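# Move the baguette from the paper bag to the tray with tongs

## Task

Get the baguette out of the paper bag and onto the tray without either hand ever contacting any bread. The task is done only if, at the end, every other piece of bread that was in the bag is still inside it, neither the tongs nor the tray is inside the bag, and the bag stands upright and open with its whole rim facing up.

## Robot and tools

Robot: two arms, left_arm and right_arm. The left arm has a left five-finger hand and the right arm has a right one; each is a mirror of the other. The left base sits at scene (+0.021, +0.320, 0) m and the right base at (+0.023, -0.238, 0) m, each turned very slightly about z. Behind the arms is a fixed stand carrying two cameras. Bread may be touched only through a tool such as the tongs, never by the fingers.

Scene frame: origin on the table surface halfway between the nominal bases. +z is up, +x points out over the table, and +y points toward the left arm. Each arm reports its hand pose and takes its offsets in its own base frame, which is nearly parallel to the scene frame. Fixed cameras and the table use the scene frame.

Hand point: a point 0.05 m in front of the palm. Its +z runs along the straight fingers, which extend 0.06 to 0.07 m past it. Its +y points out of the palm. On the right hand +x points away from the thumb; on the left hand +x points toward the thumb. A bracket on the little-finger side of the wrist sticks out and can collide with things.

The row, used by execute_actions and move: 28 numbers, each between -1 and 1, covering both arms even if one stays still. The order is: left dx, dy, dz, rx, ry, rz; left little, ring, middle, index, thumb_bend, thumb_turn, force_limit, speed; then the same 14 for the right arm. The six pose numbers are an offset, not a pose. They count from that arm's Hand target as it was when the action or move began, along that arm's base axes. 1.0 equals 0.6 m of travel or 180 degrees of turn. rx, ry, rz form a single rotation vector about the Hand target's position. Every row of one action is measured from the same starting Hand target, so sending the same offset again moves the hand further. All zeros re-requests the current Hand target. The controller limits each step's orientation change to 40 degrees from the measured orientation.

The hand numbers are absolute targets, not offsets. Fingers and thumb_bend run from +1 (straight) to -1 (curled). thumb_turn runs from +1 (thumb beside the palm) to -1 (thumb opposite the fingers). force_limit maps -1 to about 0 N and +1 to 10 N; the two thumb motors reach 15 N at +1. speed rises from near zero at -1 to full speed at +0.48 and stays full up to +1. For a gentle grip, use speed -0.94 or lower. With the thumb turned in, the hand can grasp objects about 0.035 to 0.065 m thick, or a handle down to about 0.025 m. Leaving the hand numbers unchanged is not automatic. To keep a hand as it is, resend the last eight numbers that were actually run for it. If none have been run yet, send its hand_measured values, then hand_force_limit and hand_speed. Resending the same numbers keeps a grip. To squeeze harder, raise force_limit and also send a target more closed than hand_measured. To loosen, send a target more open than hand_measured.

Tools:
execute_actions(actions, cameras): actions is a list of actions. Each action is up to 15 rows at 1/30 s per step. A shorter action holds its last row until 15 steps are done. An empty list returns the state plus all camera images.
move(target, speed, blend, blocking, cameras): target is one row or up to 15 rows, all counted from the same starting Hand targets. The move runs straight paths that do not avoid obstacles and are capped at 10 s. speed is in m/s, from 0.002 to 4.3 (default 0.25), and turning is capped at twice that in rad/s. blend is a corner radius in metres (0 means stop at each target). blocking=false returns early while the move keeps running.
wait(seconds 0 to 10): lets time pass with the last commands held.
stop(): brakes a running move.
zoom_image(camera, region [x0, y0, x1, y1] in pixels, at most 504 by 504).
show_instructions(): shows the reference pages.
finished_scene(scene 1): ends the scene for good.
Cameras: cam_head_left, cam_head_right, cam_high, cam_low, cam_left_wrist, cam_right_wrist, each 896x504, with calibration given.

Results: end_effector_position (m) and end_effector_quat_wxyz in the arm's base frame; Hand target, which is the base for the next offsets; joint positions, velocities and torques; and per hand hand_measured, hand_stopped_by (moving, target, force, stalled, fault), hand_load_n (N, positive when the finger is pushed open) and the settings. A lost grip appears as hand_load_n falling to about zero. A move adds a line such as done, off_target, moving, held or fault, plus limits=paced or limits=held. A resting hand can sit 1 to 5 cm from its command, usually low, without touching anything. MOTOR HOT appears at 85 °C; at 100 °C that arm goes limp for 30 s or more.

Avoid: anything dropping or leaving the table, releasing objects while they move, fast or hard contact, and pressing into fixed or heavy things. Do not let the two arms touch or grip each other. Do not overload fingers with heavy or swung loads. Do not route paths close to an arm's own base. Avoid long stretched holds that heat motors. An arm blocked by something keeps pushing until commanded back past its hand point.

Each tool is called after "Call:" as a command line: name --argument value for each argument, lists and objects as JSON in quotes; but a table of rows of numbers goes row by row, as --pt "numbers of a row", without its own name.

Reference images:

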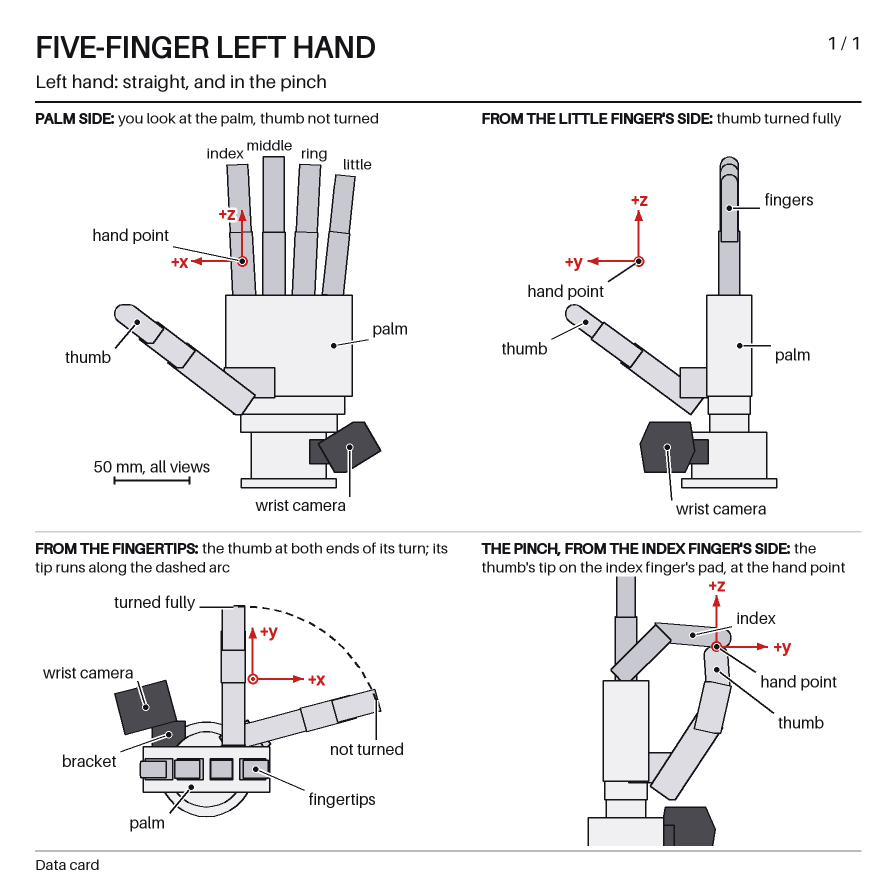

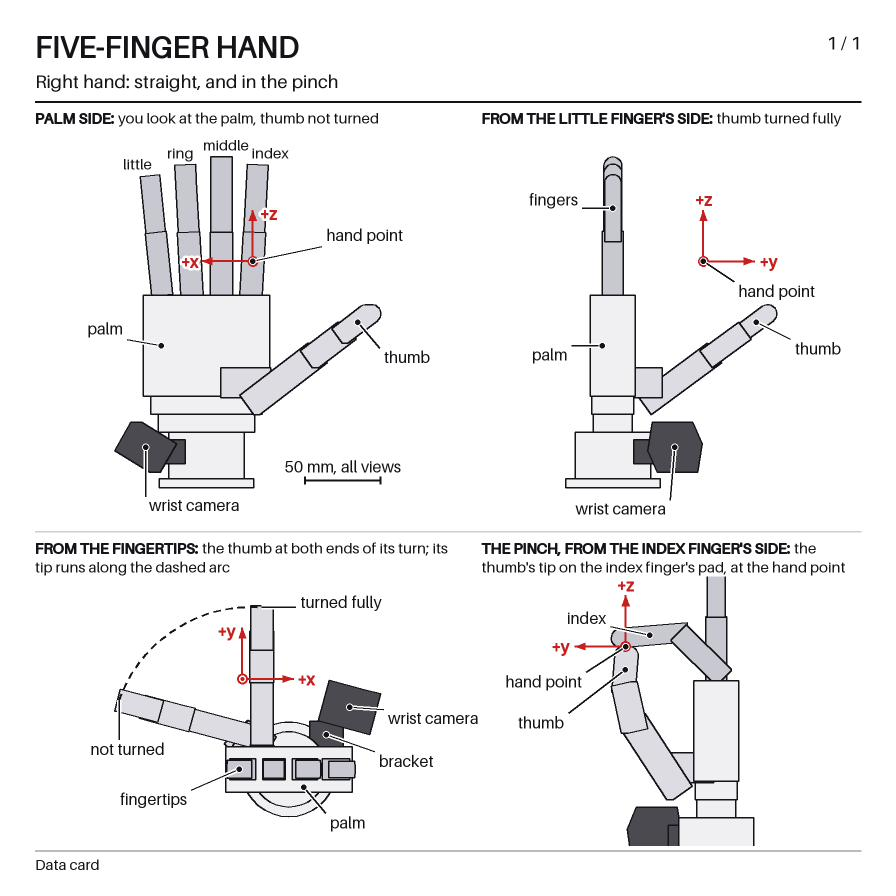

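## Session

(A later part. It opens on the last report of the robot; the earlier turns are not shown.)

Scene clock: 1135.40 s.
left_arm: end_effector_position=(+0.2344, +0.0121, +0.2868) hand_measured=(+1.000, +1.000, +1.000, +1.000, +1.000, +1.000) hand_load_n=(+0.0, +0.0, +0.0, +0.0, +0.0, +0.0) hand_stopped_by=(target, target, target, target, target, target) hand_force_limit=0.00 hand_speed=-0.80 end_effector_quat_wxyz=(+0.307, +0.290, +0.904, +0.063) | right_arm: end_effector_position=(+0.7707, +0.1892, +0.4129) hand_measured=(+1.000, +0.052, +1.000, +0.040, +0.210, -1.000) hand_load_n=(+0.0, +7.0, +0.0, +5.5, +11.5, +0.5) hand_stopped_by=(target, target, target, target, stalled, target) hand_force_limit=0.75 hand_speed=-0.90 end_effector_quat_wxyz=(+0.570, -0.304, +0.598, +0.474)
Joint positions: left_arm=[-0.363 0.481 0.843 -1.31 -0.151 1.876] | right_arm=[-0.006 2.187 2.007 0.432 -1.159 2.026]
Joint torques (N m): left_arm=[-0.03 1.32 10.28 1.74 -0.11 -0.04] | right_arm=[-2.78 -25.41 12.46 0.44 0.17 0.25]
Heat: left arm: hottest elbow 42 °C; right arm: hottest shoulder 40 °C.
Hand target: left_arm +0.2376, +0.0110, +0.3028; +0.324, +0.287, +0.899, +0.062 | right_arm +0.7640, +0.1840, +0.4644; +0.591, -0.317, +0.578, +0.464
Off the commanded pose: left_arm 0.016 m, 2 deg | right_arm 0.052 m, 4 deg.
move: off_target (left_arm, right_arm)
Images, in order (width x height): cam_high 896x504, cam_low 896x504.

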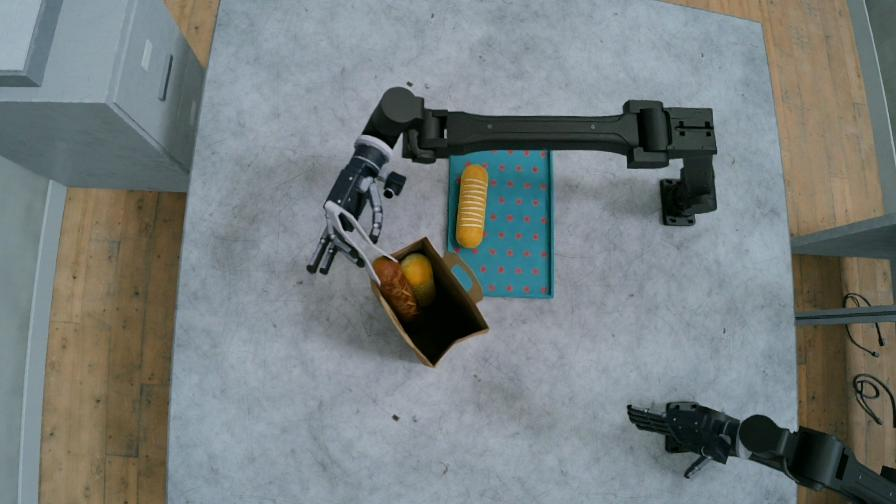

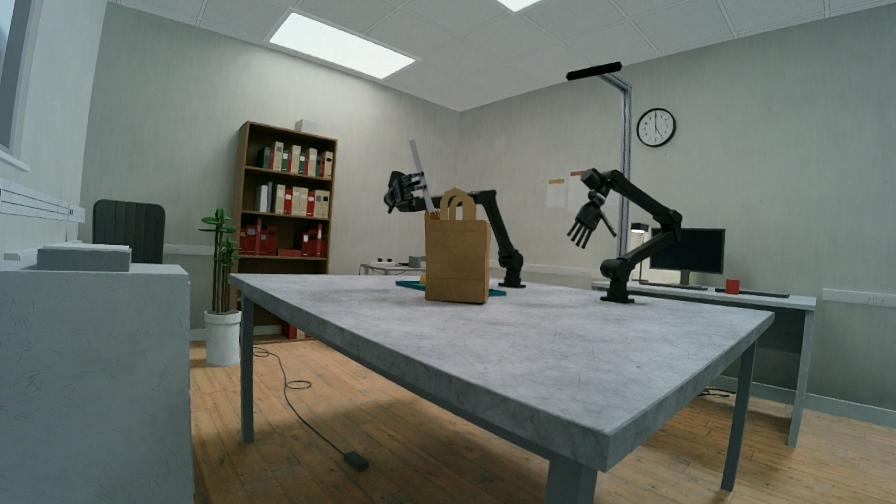

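Call:
move --target '[0,0,0,0,0,0,1,1,1,1,1,1,0,-0.8, 0,0,0.05,0,0,0,1,0.05,1,0.04,0.2,-1,0.75,-0.9]' --speed 0.05 --cameras '["cam_high","cam_low"]'

Call:
zoom_image --camera "cam_high" --region '[350, 210, 450, 310]'

Call:
zoom_image --camera "cam_low" --region '[380, 110, 500, 230]'

Scene clock: 1139.63 s.
left_arm: end_effector_position=(+0.2344, +0.0121, +0.2868) hand_measured=(+1.000, +1.000, +1.000, +1.000, +1.000, +1.000) hand_load_n=(+0.0, +0.0, +0.0, -0.5, +0.0, +0.0) hand_stopped_by=(target, target, target, target, target, target) hand_force_limit=0.00 hand_speed=-0.80 end_effector_quat_wxyz=(+0.307, +0.290, +0.904, +0.063) | right_arm: end_effector_position=(+0.7721, +0.1892, +0.4418) hand_measured=(+1.000, +0.052, +1.000, +0.040, +0.210, -1.000) hand_load_n=(+0.0, +6.0, +0.0, +6.0, +11.0, +1.5) hand_stopped_by=(target, target, target, target, stalled, target) hand_force_limit=0.75 hand_speed=-0.90 end_effector_quat_wxyz=(+0.569, -0.303, +0.599, +0.475)
Joint positions: left_arm=[-0.363 0.481 0.843 -1.31 -0.151 1.876] | right_arm=[-0.006 2.176 2.067 0.357 -1.159 2.026]
Joint torques (N m): left_arm=[-0.09 1.38 10.26 1.74 -0.11 -0.04] | right_arm=[-2.49 -25.35 13.04 0.32 0.17 0.25]
Heat: left arm: hottest elbow 42 °C; right arm: hottest shoulder 40 °C.
Hand target: left_arm +0.2376, +0.0110, +0.3028; +0.324, +0.287, +0.899, +0.062 | right_arm +0.7641, +0.1840, +0.4943; +0.591, -0.317, +0.578, +0.464
Off the commanded pose: left_arm 0.016 m, 2 deg | right_arm 0.053 m, 4 deg.
move: off_target (left_arm, right_arm)
Images, in order (width x height): cam_high 896x504, cam_low 896x504.

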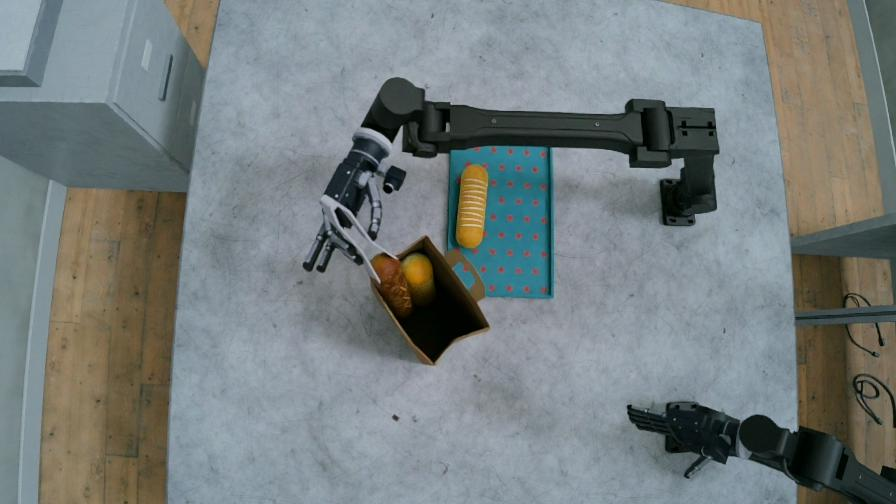

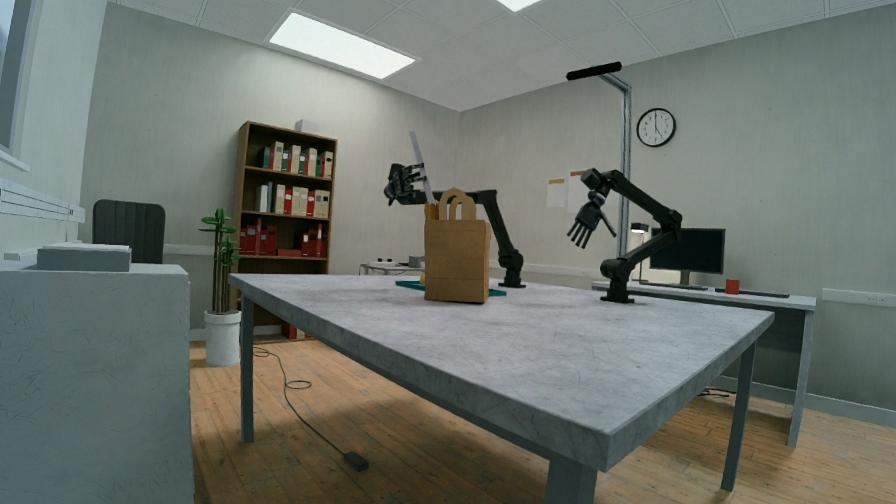

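Scaled by 5.040 from the camera's 896x504 image, which has a finer 1280x720 frame.

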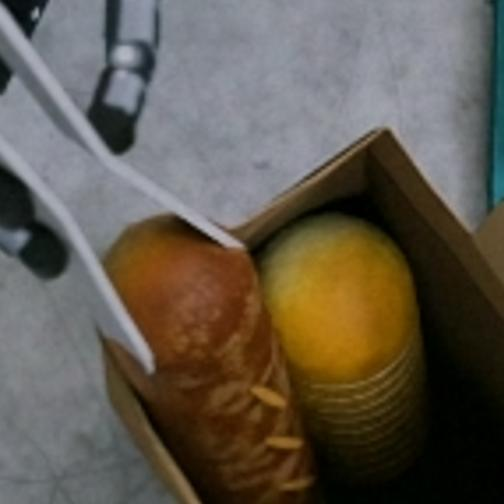

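Scaled by 4.200 from the camera's 896x504 image, which has a finer 1280x720 frame.

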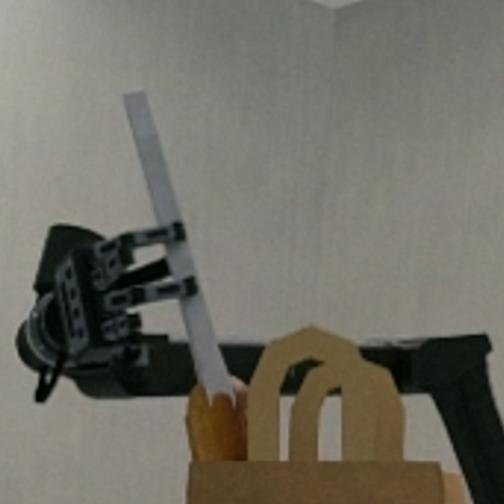

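Call:
move --target '[0,0,0,0,0,0,1,1,1,1,1,1,0,-0.8, 0,0,0.12,0,0,0,1,0.05,1,0.04,0.2,-1,0.75,-0.9]' --speed 0.07 --cameras '["cam_high","cam_low"]'

Call:
zoom_image --camera "cam_high" --region '[330, 190, 450, 310]'

Call:
zoom_image --camera "cam_low" --region '[380, 80, 500, 230]'

Scene clock: 1146.20 s.
left_arm: end_effector_position=(+0.2344, +0.0121, +0.2868) hand_measured=(+1.000, +1.000, +1.000, +1.000, +1.000, +1.000) hand_load_n=(+0.0, +0.0, +0.0, +0.0, +0.0, +0.0) hand_stopped_by=(target, target, target, target, target, target) hand_force_limit=0.00 hand_speed=-0.80 end_effector_quat_wxyz=(+0.307, +0.290, +0.904, +0.063) | right_arm: end_effector_position=(+0.7671, +0.1892, +0.5407) hand_measured=(+1.000, +0.052, +1.000, +0.040, +0.210, -1.000) hand_load_n=(+0.0, +5.5, +0.0, +7.0, +11.0, +1.5) hand_stopped_by=(target, target, target, target, stalled, target) hand_force_limit=0.75 hand_speed=-0.90 end_effector_quat_wxyz=(+0.579, -0.311, +0.589, +0.470)
Joint positions: left_arm=[-0.363 0.481 0.843 -1.31 -0.151 1.876] | right_arm=[-0.006 2.174 2.313 0.143 -1.159 2.026]
Joint torques (N m): left_arm=[0.15 1.49 10.26 1.74 -0.11 -0.04] | right_arm=[-2.67 -21.66 12.97 0.46 0.24 0.26]
Heat: left arm: hottest elbow 42 °C; right arm: hottest shoulder 41 °C.
Hand target: left_arm +0.2376, +0.0110, +0.3028; +0.324, +0.287, +0.899, +0.062 | right_arm +0.7642, +0.1840, +0.5663; +0.591, -0.317, +0.578, +0.464
Off the commanded pose: left_arm 0.016 m, 2 deg | right_arm 0.026 m, 2 deg.
move: off_target (left_arm, right_arm)
Images, in order (width x height): cam_high 896x504, cam_low 896x504.

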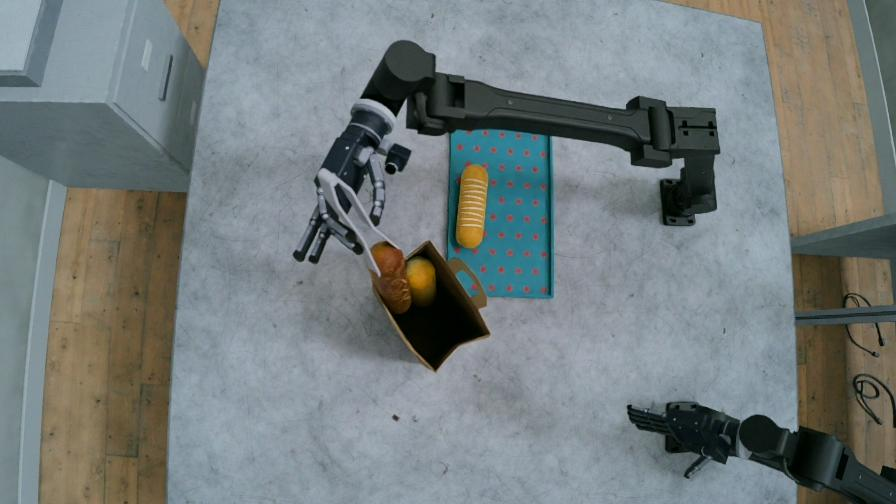

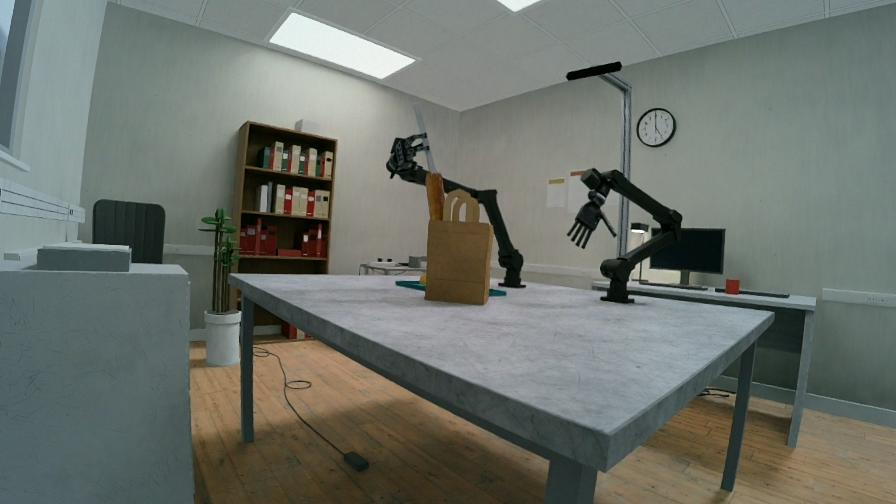

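Scaled by 4.200 from the camera's 896x504 image, which has a finer 1280x720 frame.

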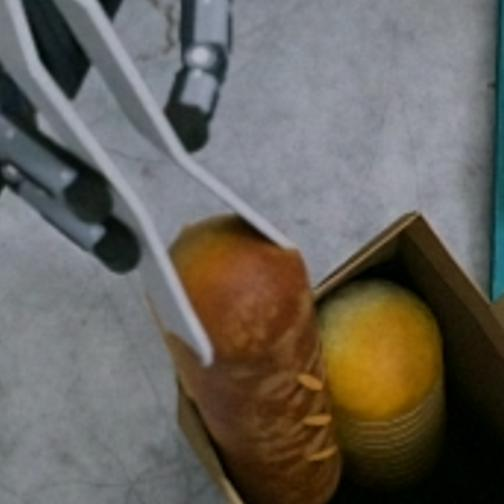

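Scaled by 3.360 from the camera's 896x504 image, which has a finer 1280x720 frame.

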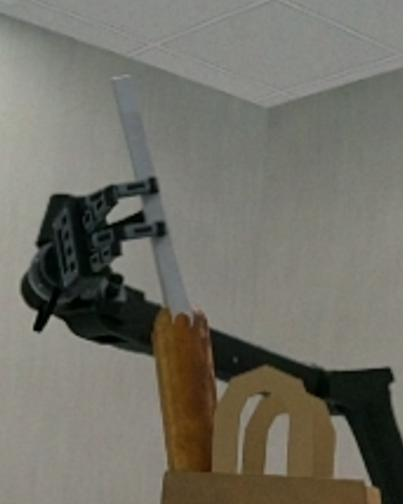

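Call:
move --target '[0,0,0,0,0,0,1,1,1,1,1,1,0,-0.8, -0.047,0.07,0.16,0,0,0,1,0.05,1,0.04,0.2,-1,0.75,-0.9]' --speed 0.08 --cameras '["cam_high","cam_low"]'

Call:
zoom_image --camera "cam_high" --region '[330, 190, 450, 310]'

Call:
zoom_image --camera "cam_low" --region '[380, 60, 520, 230]'

Scene clock: 1157.87 s.
left_arm: end_effector_position=(+0.2344, +0.0121, +0.2868) hand_measured=(+1.000, +1.000, +1.000, +1.000, +1.000, +1.000) hand_load_n=(+0.0, +0.0, +0.0, +0.0, +0.0, +0.0) hand_stopped_by=(target, target, target, target, target, target) hand_force_limit=0.00 hand_speed=-0.80 end_effector_quat_wxyz=(+0.307, +0.290, +0.904, +0.063) | right_arm: end_effector_position=(+0.7520, +0.2210, +0.6339) hand_measured=(+1.000, +0.052, +1.000, +0.040, +0.210, -1.000) hand_load_n=(+0.0, +5.5, +0.0, +6.5, +11.0, +1.0) hand_stopped_by=(target, target, target, target, stalled, target) hand_force_limit=0.75 hand_speed=-0.90 end_effector_quat_wxyz=(+0.577, -0.302, +0.596, +0.470)
Joint positions: left_arm=[-0.363 0.481 0.843 -1.31 -0.151 1.876] | right_arm=[0.039 2.226 2.668 -0.201 -1.102 2.001]
Joint torques (N m): left_arm=[0.03 1.32 10.26 1.74 -0.1 -0.04] | right_arm=[-1.49 -22.89 12.07 0.59 0.18 0.07]
Heat: left arm: hottest elbow 42 °C; right arm: hottest shoulder 39 °C.
Hand target: left_arm +0.2376, +0.0110, +0.3028; +0.324, +0.287, +0.899, +0.062 | right_arm +0.7359, +0.2258, +0.6623; +0.591, -0.317, +0.578, +0.464
Off the commanded pose: left_arm 0.016 m, 2 deg | right_arm 0.033 m, 3 deg.
move: off_target (left_arm, right_arm)
Images, in order (width x height): cam_high 896x504, cam_low 896x504.

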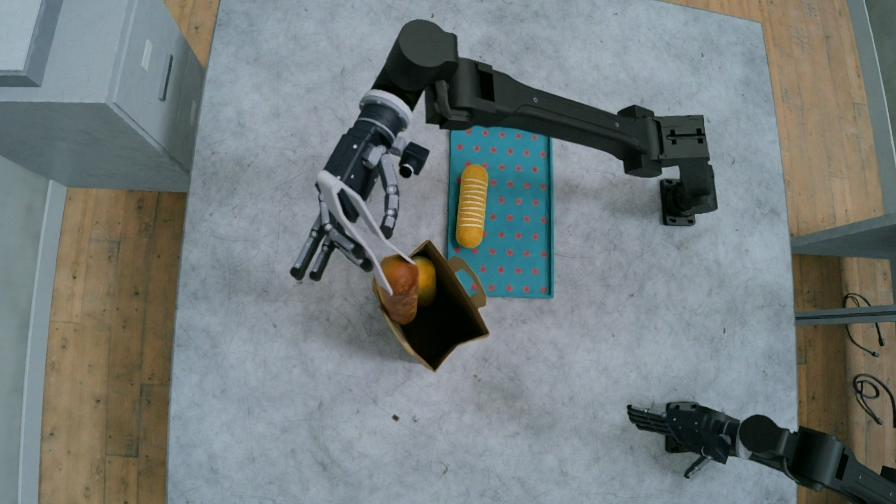

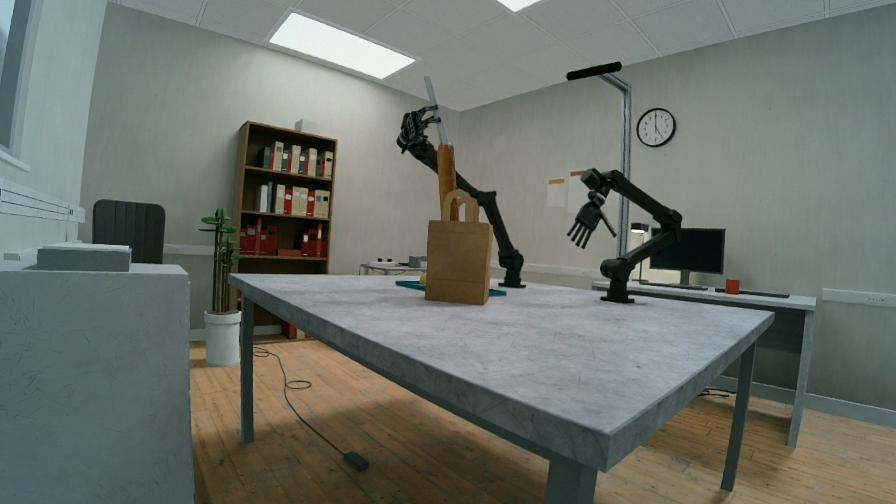

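Scaled by 4.200 from the camera's 896x504 image, which has a finer 1280x720 frame.

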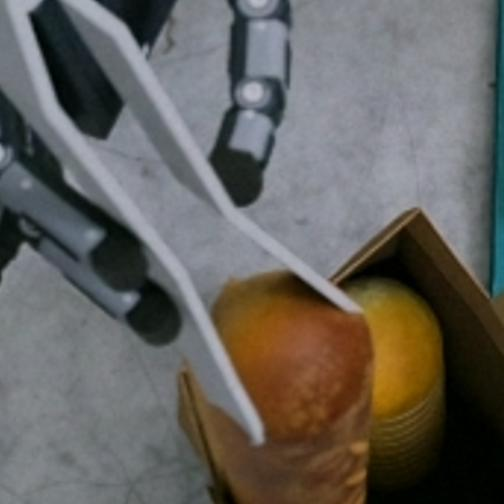

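Scaled by 2.965 from the camera's 896x504 image, which has a finer 1280x720 frame.

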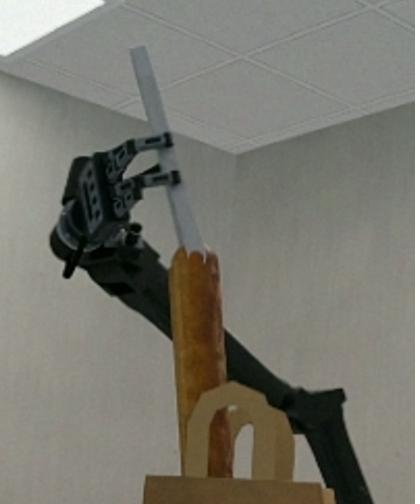

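Call:
execute_actions --actions '[]' --cameras '["cam_head_left","cam_head_right","cam_right_wrist"]'

Call:
zoom_image --camera "cam_head_right" --region '[320, 0, 480, 200]'

Call:
zoom_image --camera "cam_head_left" --region '[440, 0, 600, 200]'

Scene clock: 1201.63 s.
left_arm: end_effector_position=(+0.2344, +0.0121, +0.2868) hand_measured=(+1.000, +1.000, +1.000, +1.000, +1.000, +1.000) hand_load_n=(+0.0, +0.0, +0.0, +0.0, +0.0, +0.0) hand_stopped_by=(target, target, target, target, target, target) hand_force_limit=0.00 hand_speed=-0.80 end_effector_quat_wxyz=(+0.307, +0.290, +0.904, +0.063) | right_arm: end_effector_position=(+0.7520, +0.2210, +0.6339) hand_measured=(+1.000, +0.052, +1.000, +0.040, +0.210, -1.000) hand_load_n=(+0.0, +5.5, +0.0, +6.5, +11.0, +1.0) hand_stopped_by=(target, target, target, target, stalled, target) hand_force_limit=0.75 hand_speed=-0.90 end_effector_quat_wxyz=(+0.577, -0.302, +0.596, +0.470)
Joint positions: left_arm=[-0.363 0.481 0.843 -1.31 -0.151 1.876] | right_arm=[0.039 2.226 2.668 -0.201 -1.102 2.001]
Joint velocities: within noise
Joint torques (N m): left_arm=[0.03 1.32 10.28 1.76 -0.11 -0.03] | right_arm=[-1.44 -22.89 12.1 0.55 0.18 0.1]
Heat: left arm: hottest elbow 42 °C; right arm: hottest shoulder 39 °C.
Hand target: left_arm +0.2376, +0.0110, +0.3028; +0.324, +0.287, +0.899, +0.062 | right_arm +0.7360, +0.2258, +0.6623; +0.591, -0.317, +0.578, +0.464
Off the commanded pose: left_arm 0.016 m, 2 deg | right_arm 0.033 m, 3 deg.
camera_calibration:
cam_right_wrist: T_world_to_cam=[[-0.901941, 0.431771, -0.00874515, 0.592244], [-0.257373, -0.521153, 0.813731, -0.205765], [0.346788, 0.736188, 0.581176, -0.674992], [0, 0, 0, 1]] pos_world=[0.71529, 0.133972, 0.564906]
Images, in order (width x height): cam_head_left 896x504, cam_head_right 896x504, cam_right_wrist 896x504.

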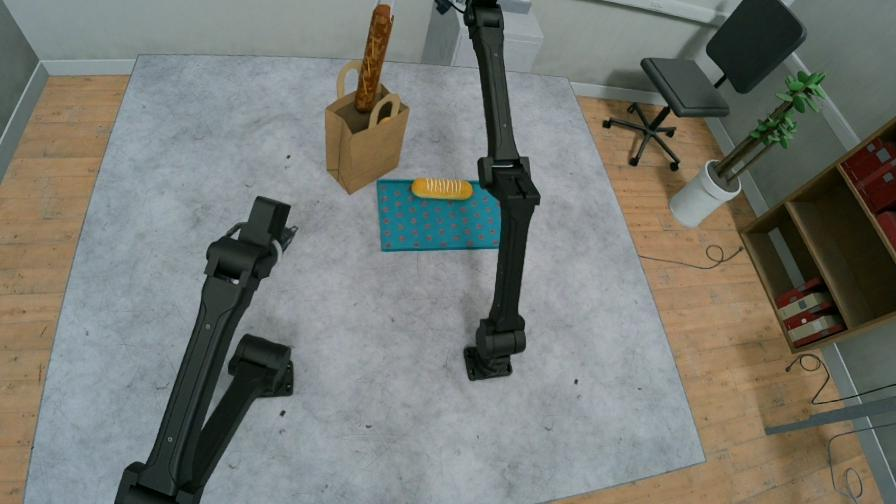

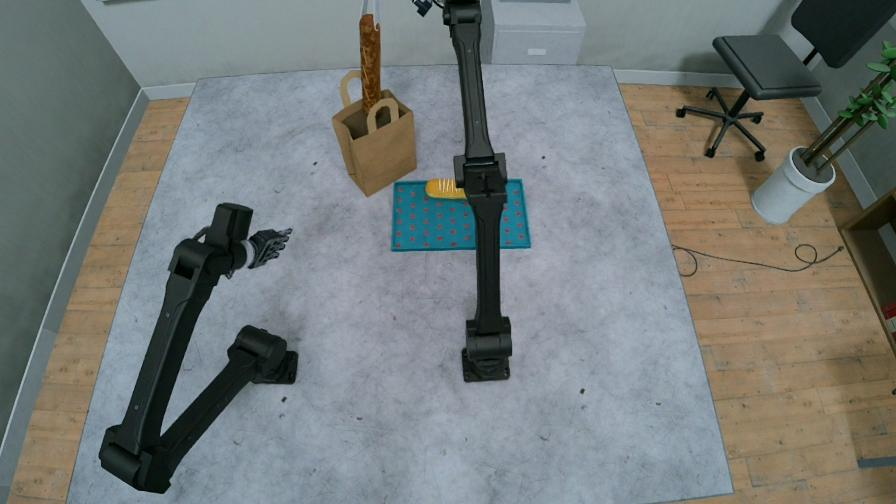

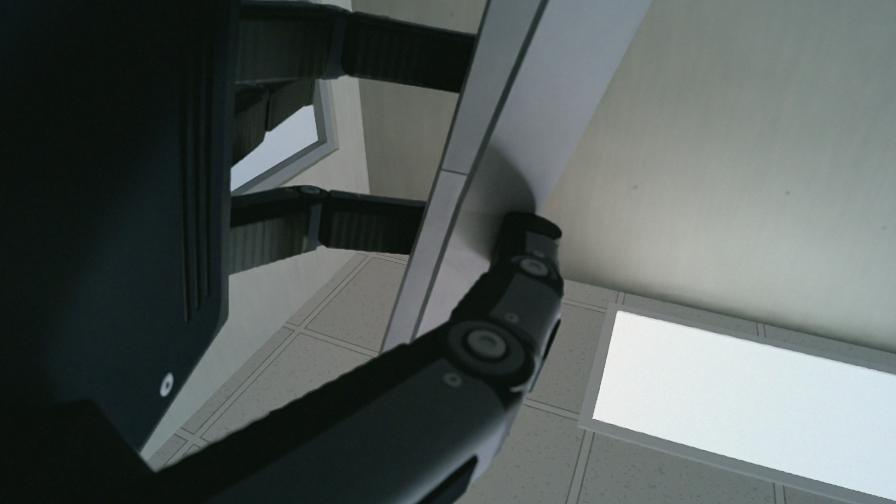

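Scaled by 2.520 from the camera's 896x504 image, which has a finer 1280x720 frame.

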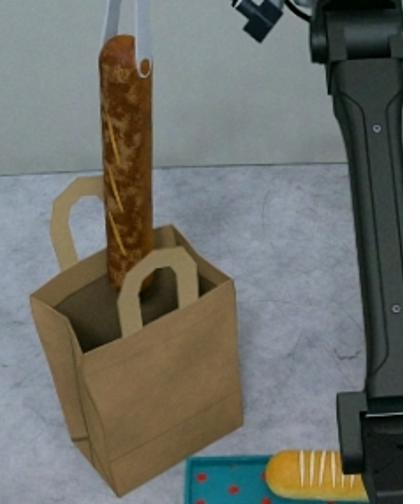

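Scaled by 2.520 from the camera's 896x504 image, which has a finer 1280x720 frame.

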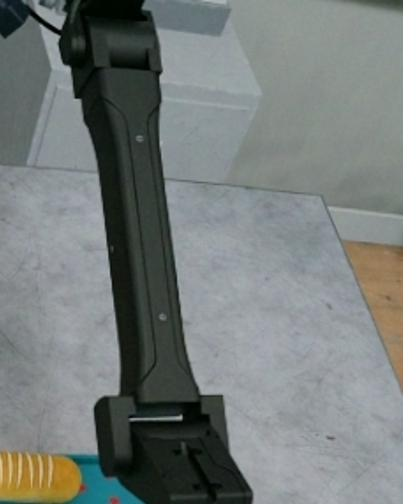

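Call:
move --target '[0,0,0,0,0,0,1,1,1,1,1,1,0,-0.8, -0.033,-0.033,0.03,0,0,-0.1667,1,0.05,1,0.04,0.2,-1,0.75,-0.9]' --speed 0.1 --cameras '["cam_high","cam_low","cam_head_right"]'

Call:
zoom_image --camera "cam_high" --region '[330, 190, 450, 310]'

Call:
zoom_image --camera "cam_low" --region '[380, 60, 520, 230]'

Scene clock: 1251.77 s.
left_arm: end_effector_position=(+0.2344, +0.0121, +0.2868) hand_measured=(+1.000, +1.000, +1.000, +1.000, +1.000, +1.000) hand_load_n=(+0.0, +0.0, +0.0, +0.0, +0.0, +0.5) hand_stopped_by=(target, target, target, target, target, target) hand_force_limit=0.00 hand_speed=-0.80 end_effector_quat_wxyz=(+0.307, +0.290, +0.904, +0.063) | right_arm: end_effector_position=(+0.7376, +0.2017, +0.6450) hand_measured=(+1.000, +0.052, +1.000, +0.040, +0.210, -1.000) hand_load_n=(+0.0, +6.0, +0.0, +6.0, +10.5, +1.5) hand_stopped_by=(target, target, target, target, stalled, target) hand_force_limit=0.75 hand_speed=-0.90 end_effector_quat_wxyz=(+0.670, -0.147, +0.665, +0.297)
Joint positions: left_arm=[-0.363 0.481 0.843 -1.31 -0.151 1.876] | right_arm=[0.076 1.801 2.062 -0.175 -0.556 1.816]
Joint torques (N m): left_arm=[0.09 1.32 10.26 1.76 -0.11 -0.04] | right_arm=[-1.32 -20.72 9.36 2.24 0.14 0.05]
Heat: left arm: hottest elbow 42 °C; right arm: hottest shoulder 39 °C.
Hand target: left_arm +0.2376, +0.0110, +0.3028; +0.324, +0.287, +0.899, +0.062 | right_arm +0.7161, +0.2062, +0.6803; +0.691, -0.156, +0.641, +0.296
Off the commanded pose: left_arm 0.016 m, 2 deg | right_arm 0.042 m, 4 deg.
move: off_target (left_arm, right_arm)
Images, in order (width x height): cam_head_right 896x504, cam_high 896x504, cam_low 896x504.

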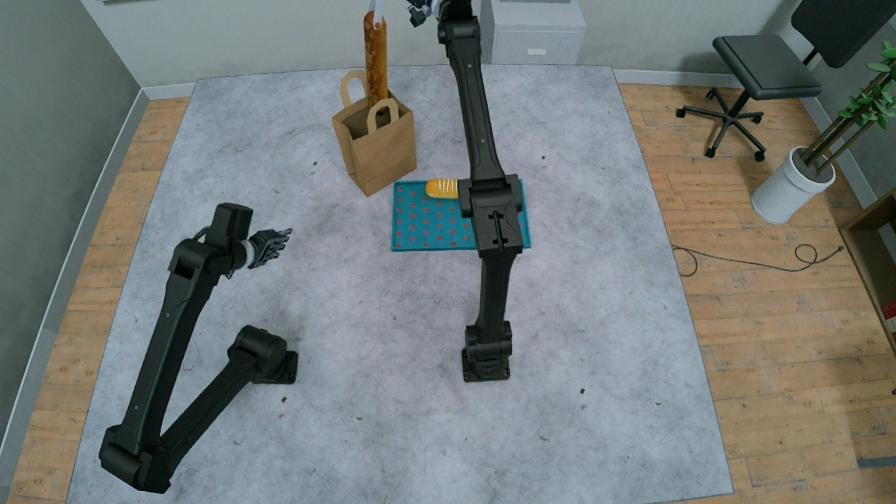

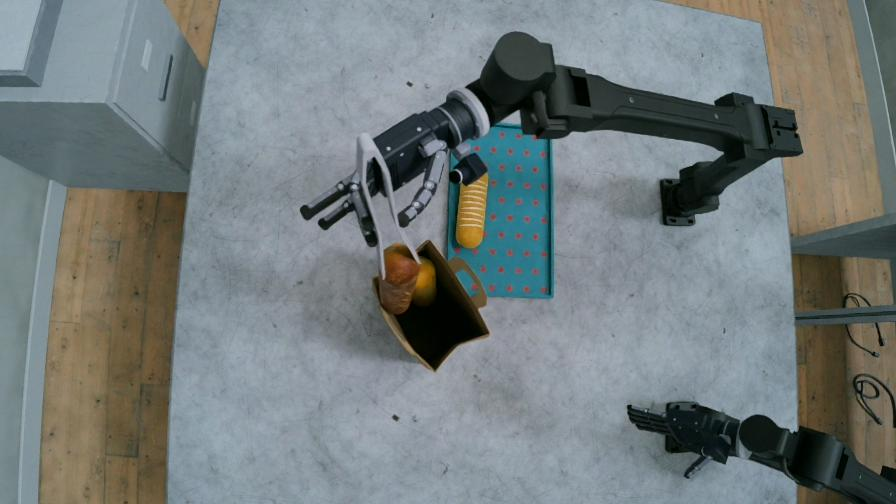

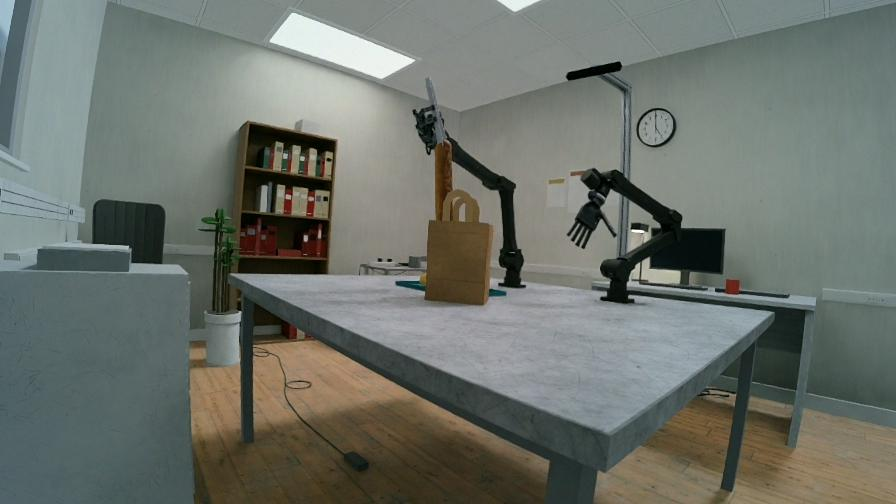

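Scaled by 4.200 from the camera's 896x504 image, which has a finer 1280x720 frame.

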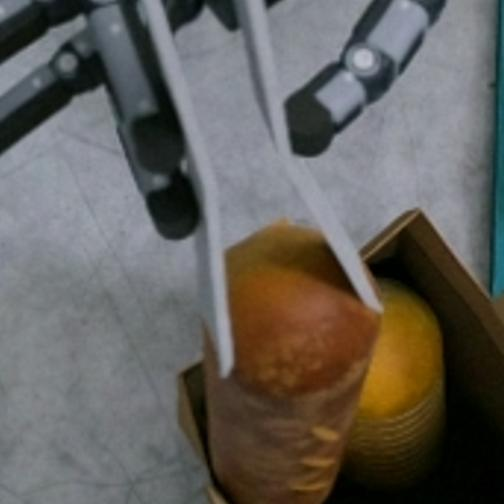

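Scaled by 2.965 from the camera's 896x504 image, which has a finer 1280x720 frame.

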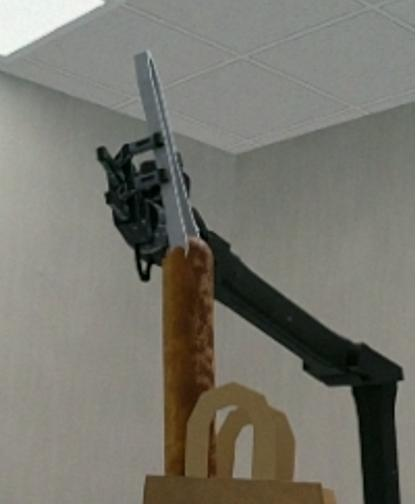

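Call:
move --target '[0,0,0,0,0,0,1,1,1,1,1,1,0,-0.8, -0.015,0,0.2,0,0,0,1,0.05,1,0.04,0.2,-1,0.75,-0.9]' --speed 0.1 --cameras '["cam_high","cam_low","cam_head_right"]'

Call:
zoom_image --camera "cam_high" --region '[330, 190, 450, 310]'

Call:
zoom_image --camera "cam_low" --region '[380, 60, 520, 230]'

Scene clock: 1257.67 s.
left_arm: end_effector_position=(+0.2344, +0.0121, +0.2868) hand_measured=(+1.000, +1.000, +1.000, +1.000, +1.000, +1.000) hand_load_n=(+0.0, +0.0, +0.0, +0.0, +0.0, +0.0) hand_stopped_by=(target, target, target, target, target, target) hand_force_limit=0.00 hand_speed=-0.80 end_effector_quat_wxyz=(+0.307, +0.290, +0.904, +0.063) | right_arm: end_effector_position=(+0.7220, +0.2015, +0.7759) hand_measured=(+1.000, +0.052, +1.000, +0.040, +0.210, -1.000) hand_load_n=(+0.0, +6.0, +0.0, +6.5, +11.0, +1.0) hand_stopped_by=(target, target, target, target, stalled, target) hand_force_limit=0.75 hand_speed=-0.90 end_effector_quat_wxyz=(+0.685, -0.146, +0.652, +0.291)
Joint positions: left_arm=[-0.363 0.481 0.843 -1.31 -0.151 1.876] | right_arm=[0.08 2.073 2.879 -0.68 -0.539 1.816]
Joint torques (N m): left_arm=[0.15 1.32 10.28 1.74 -0.1 -0.05] | right_arm=[-1.26 -18.32 10.52 1.24 0.11 0.25]
Heat: left arm: hottest elbow 42 °C; right arm: hottest shoulder 39 °C.
Hand target: left_arm +0.2376, +0.0110, +0.3028; +0.324, +0.287, +0.899, +0.062 | right_arm +0.7072, +0.2061, +0.8002; +0.691, -0.156, +0.641, +0.296
Off the commanded pose: left_arm 0.016 m, 2 deg | right_arm 0.029 m, 2 deg.
elbow stopped short (right arm): the move would have taken joint 3 (elbow) straighter than the controller allows.
move: off_target (left_arm, right_arm)
Images, in order (width x height): cam_head_right 896x504, cam_high 896x504, cam_low 896x504.

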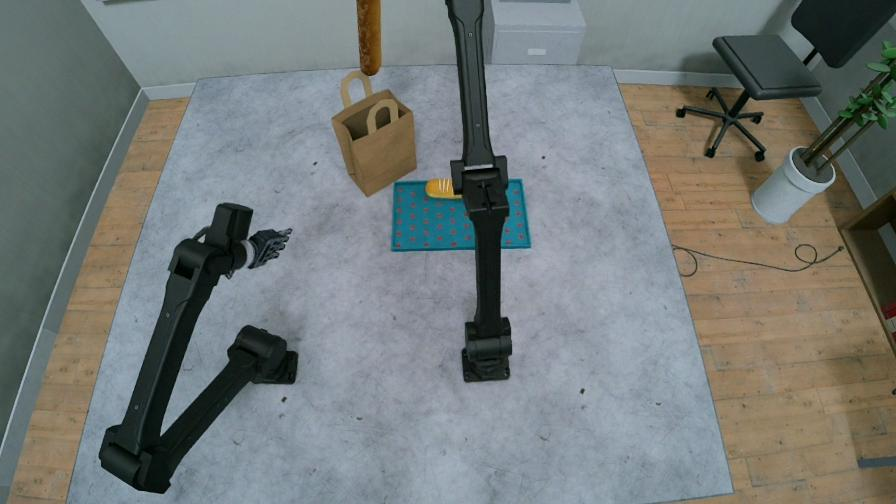

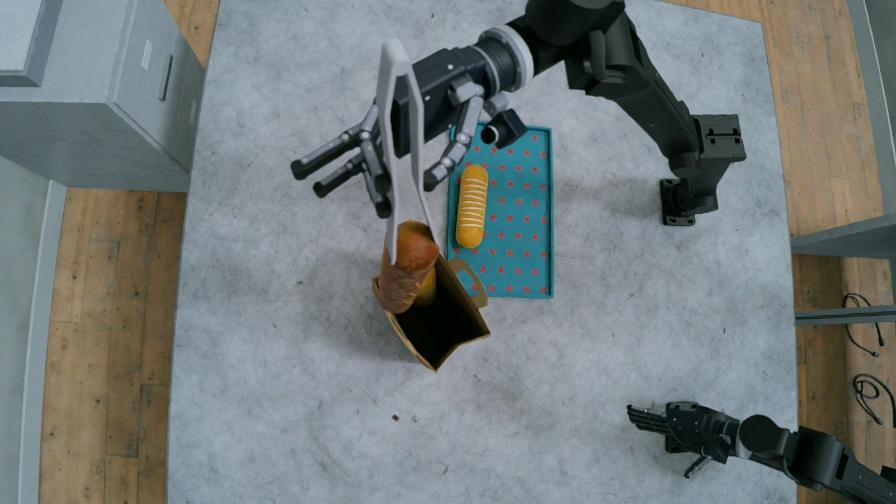

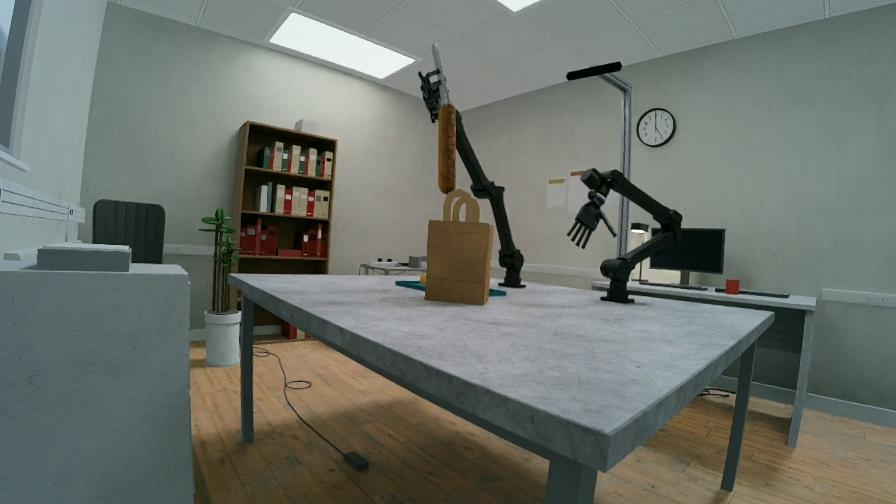

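Scaled by 4.200 from the camera's 896x504 image, which has a finer 1280x720 frame.

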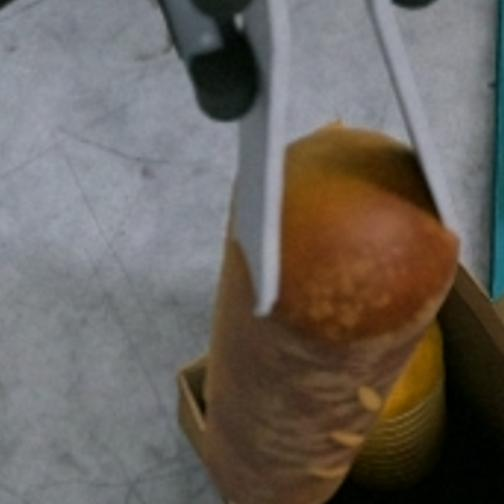

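Scaled by 2.965 from the camera's 896x504 image, which has a finer 1280x720 frame.

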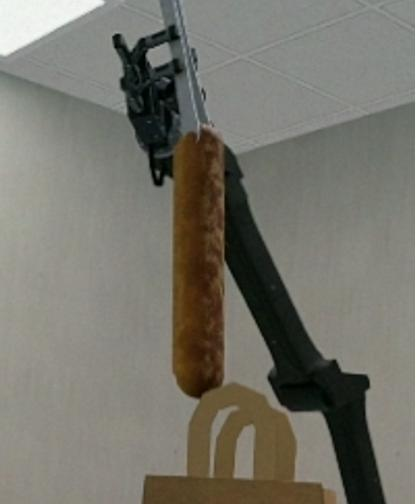

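Call:
move --pt "0 0 0 0 0 0 1 1 1 1 1 1 0 -0.8 -0.008 -0.252 0 0 0 0 1 0.05 1 0.04 0.2 -1 0.75 -0.9" --pt "0 0 0 0 0 0 1 1 1 1 1 1 0 -0.8 -0.375 -0.265 -0.05 0 0 -0.0667 1 0.05 1 0.04 0.2 -1 0.75 -0.9" --speed 0.12 --blend 0.03 --cameras '["cam_high","cam_low","cam_head_right"]'

Scene clock: 1289.67 s.
left_arm: end_effector_position=(+0.2344, +0.0121, +0.2868) hand_measured=(+1.000, +1.000, +1.000, +1.000, +1.000, +1.000) hand_load_n=(+0.0, +0.0, +0.0, +0.0, -0.5, +0.0) hand_stopped_by=(target, target, target, target, target, target) hand_force_limit=0.00 hand_speed=-0.80 end_effector_quat_wxyz=(+0.307, +0.290, +0.904, +0.063) | right_arm: end_effector_position=(+0.4913, +0.0509, +0.7539) hand_measured=(+1.000, +0.052, +1.000, +0.040, +0.210, -1.000) hand_load_n=(+0.0, +6.0, +0.0, +6.0, +11.0, +1.0) hand_stopped_by=(target, target, target, target, stalled, target) hand_force_limit=0.75 hand_speed=-0.90 end_effector_quat_wxyz=(+0.706, -0.094, +0.666, +0.220)
Joint positions: left_arm=[-0.363 0.481 0.843 -1.31 -0.151 1.876] | right_arm=[-0.226 1.184 1.674 -0.369 -0.665 1.807]
Joint torques (N m): left_arm=[-0.03 1.38 10.28 1.74 -0.11 -0.04] | right_arm=[-2.84 -8.59 8.62 2.14 0.15 0.41]
Heat: left arm: hottest elbow 42 °C; right arm: hottest shoulder 39 °C.
Hand target: left_arm +0.2376, +0.0110, +0.3028; +0.324, +0.287, +0.899, +0.062 | right_arm +0.4821, +0.0472, +0.7703; +0.719, -0.088, +0.653, +0.221
Off the commanded pose: left_arm 0.016 m, 2 deg | right_arm 0.019 m, 2 deg.
move: off_target (left_arm, right_arm)
Images, in order (width x height): cam_head_right 896x504, cam_high 896x504, cam_low 896x504.

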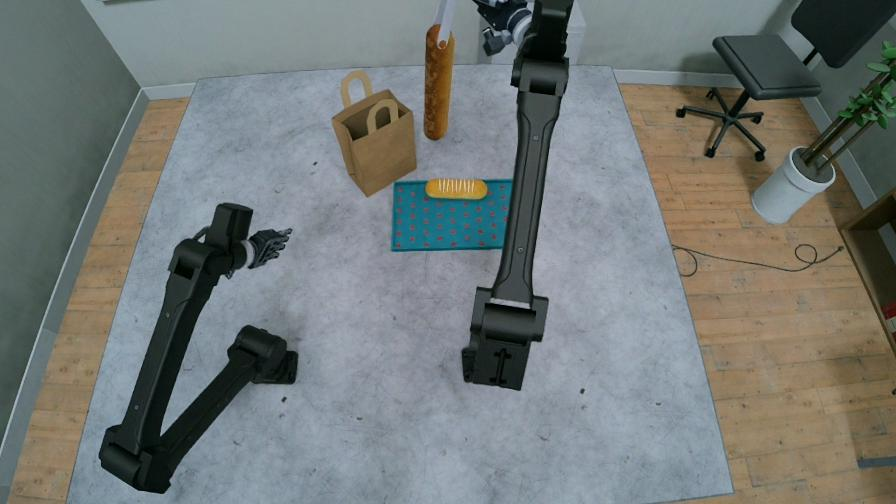

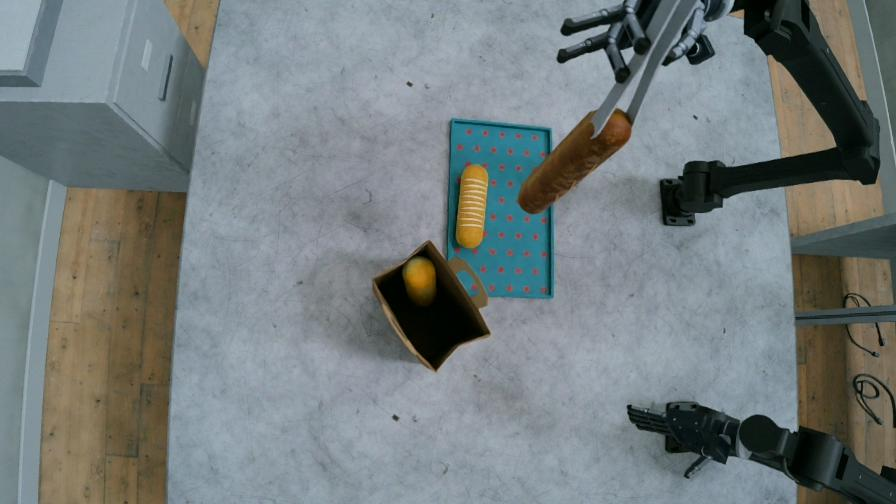

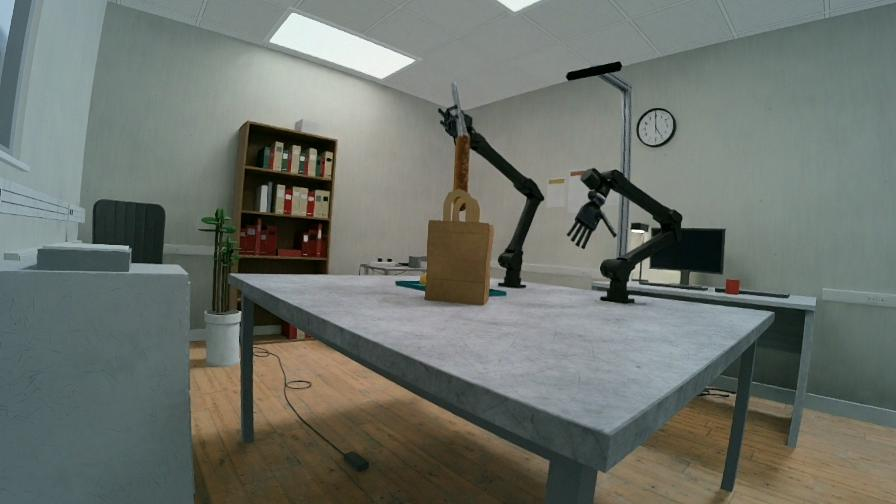

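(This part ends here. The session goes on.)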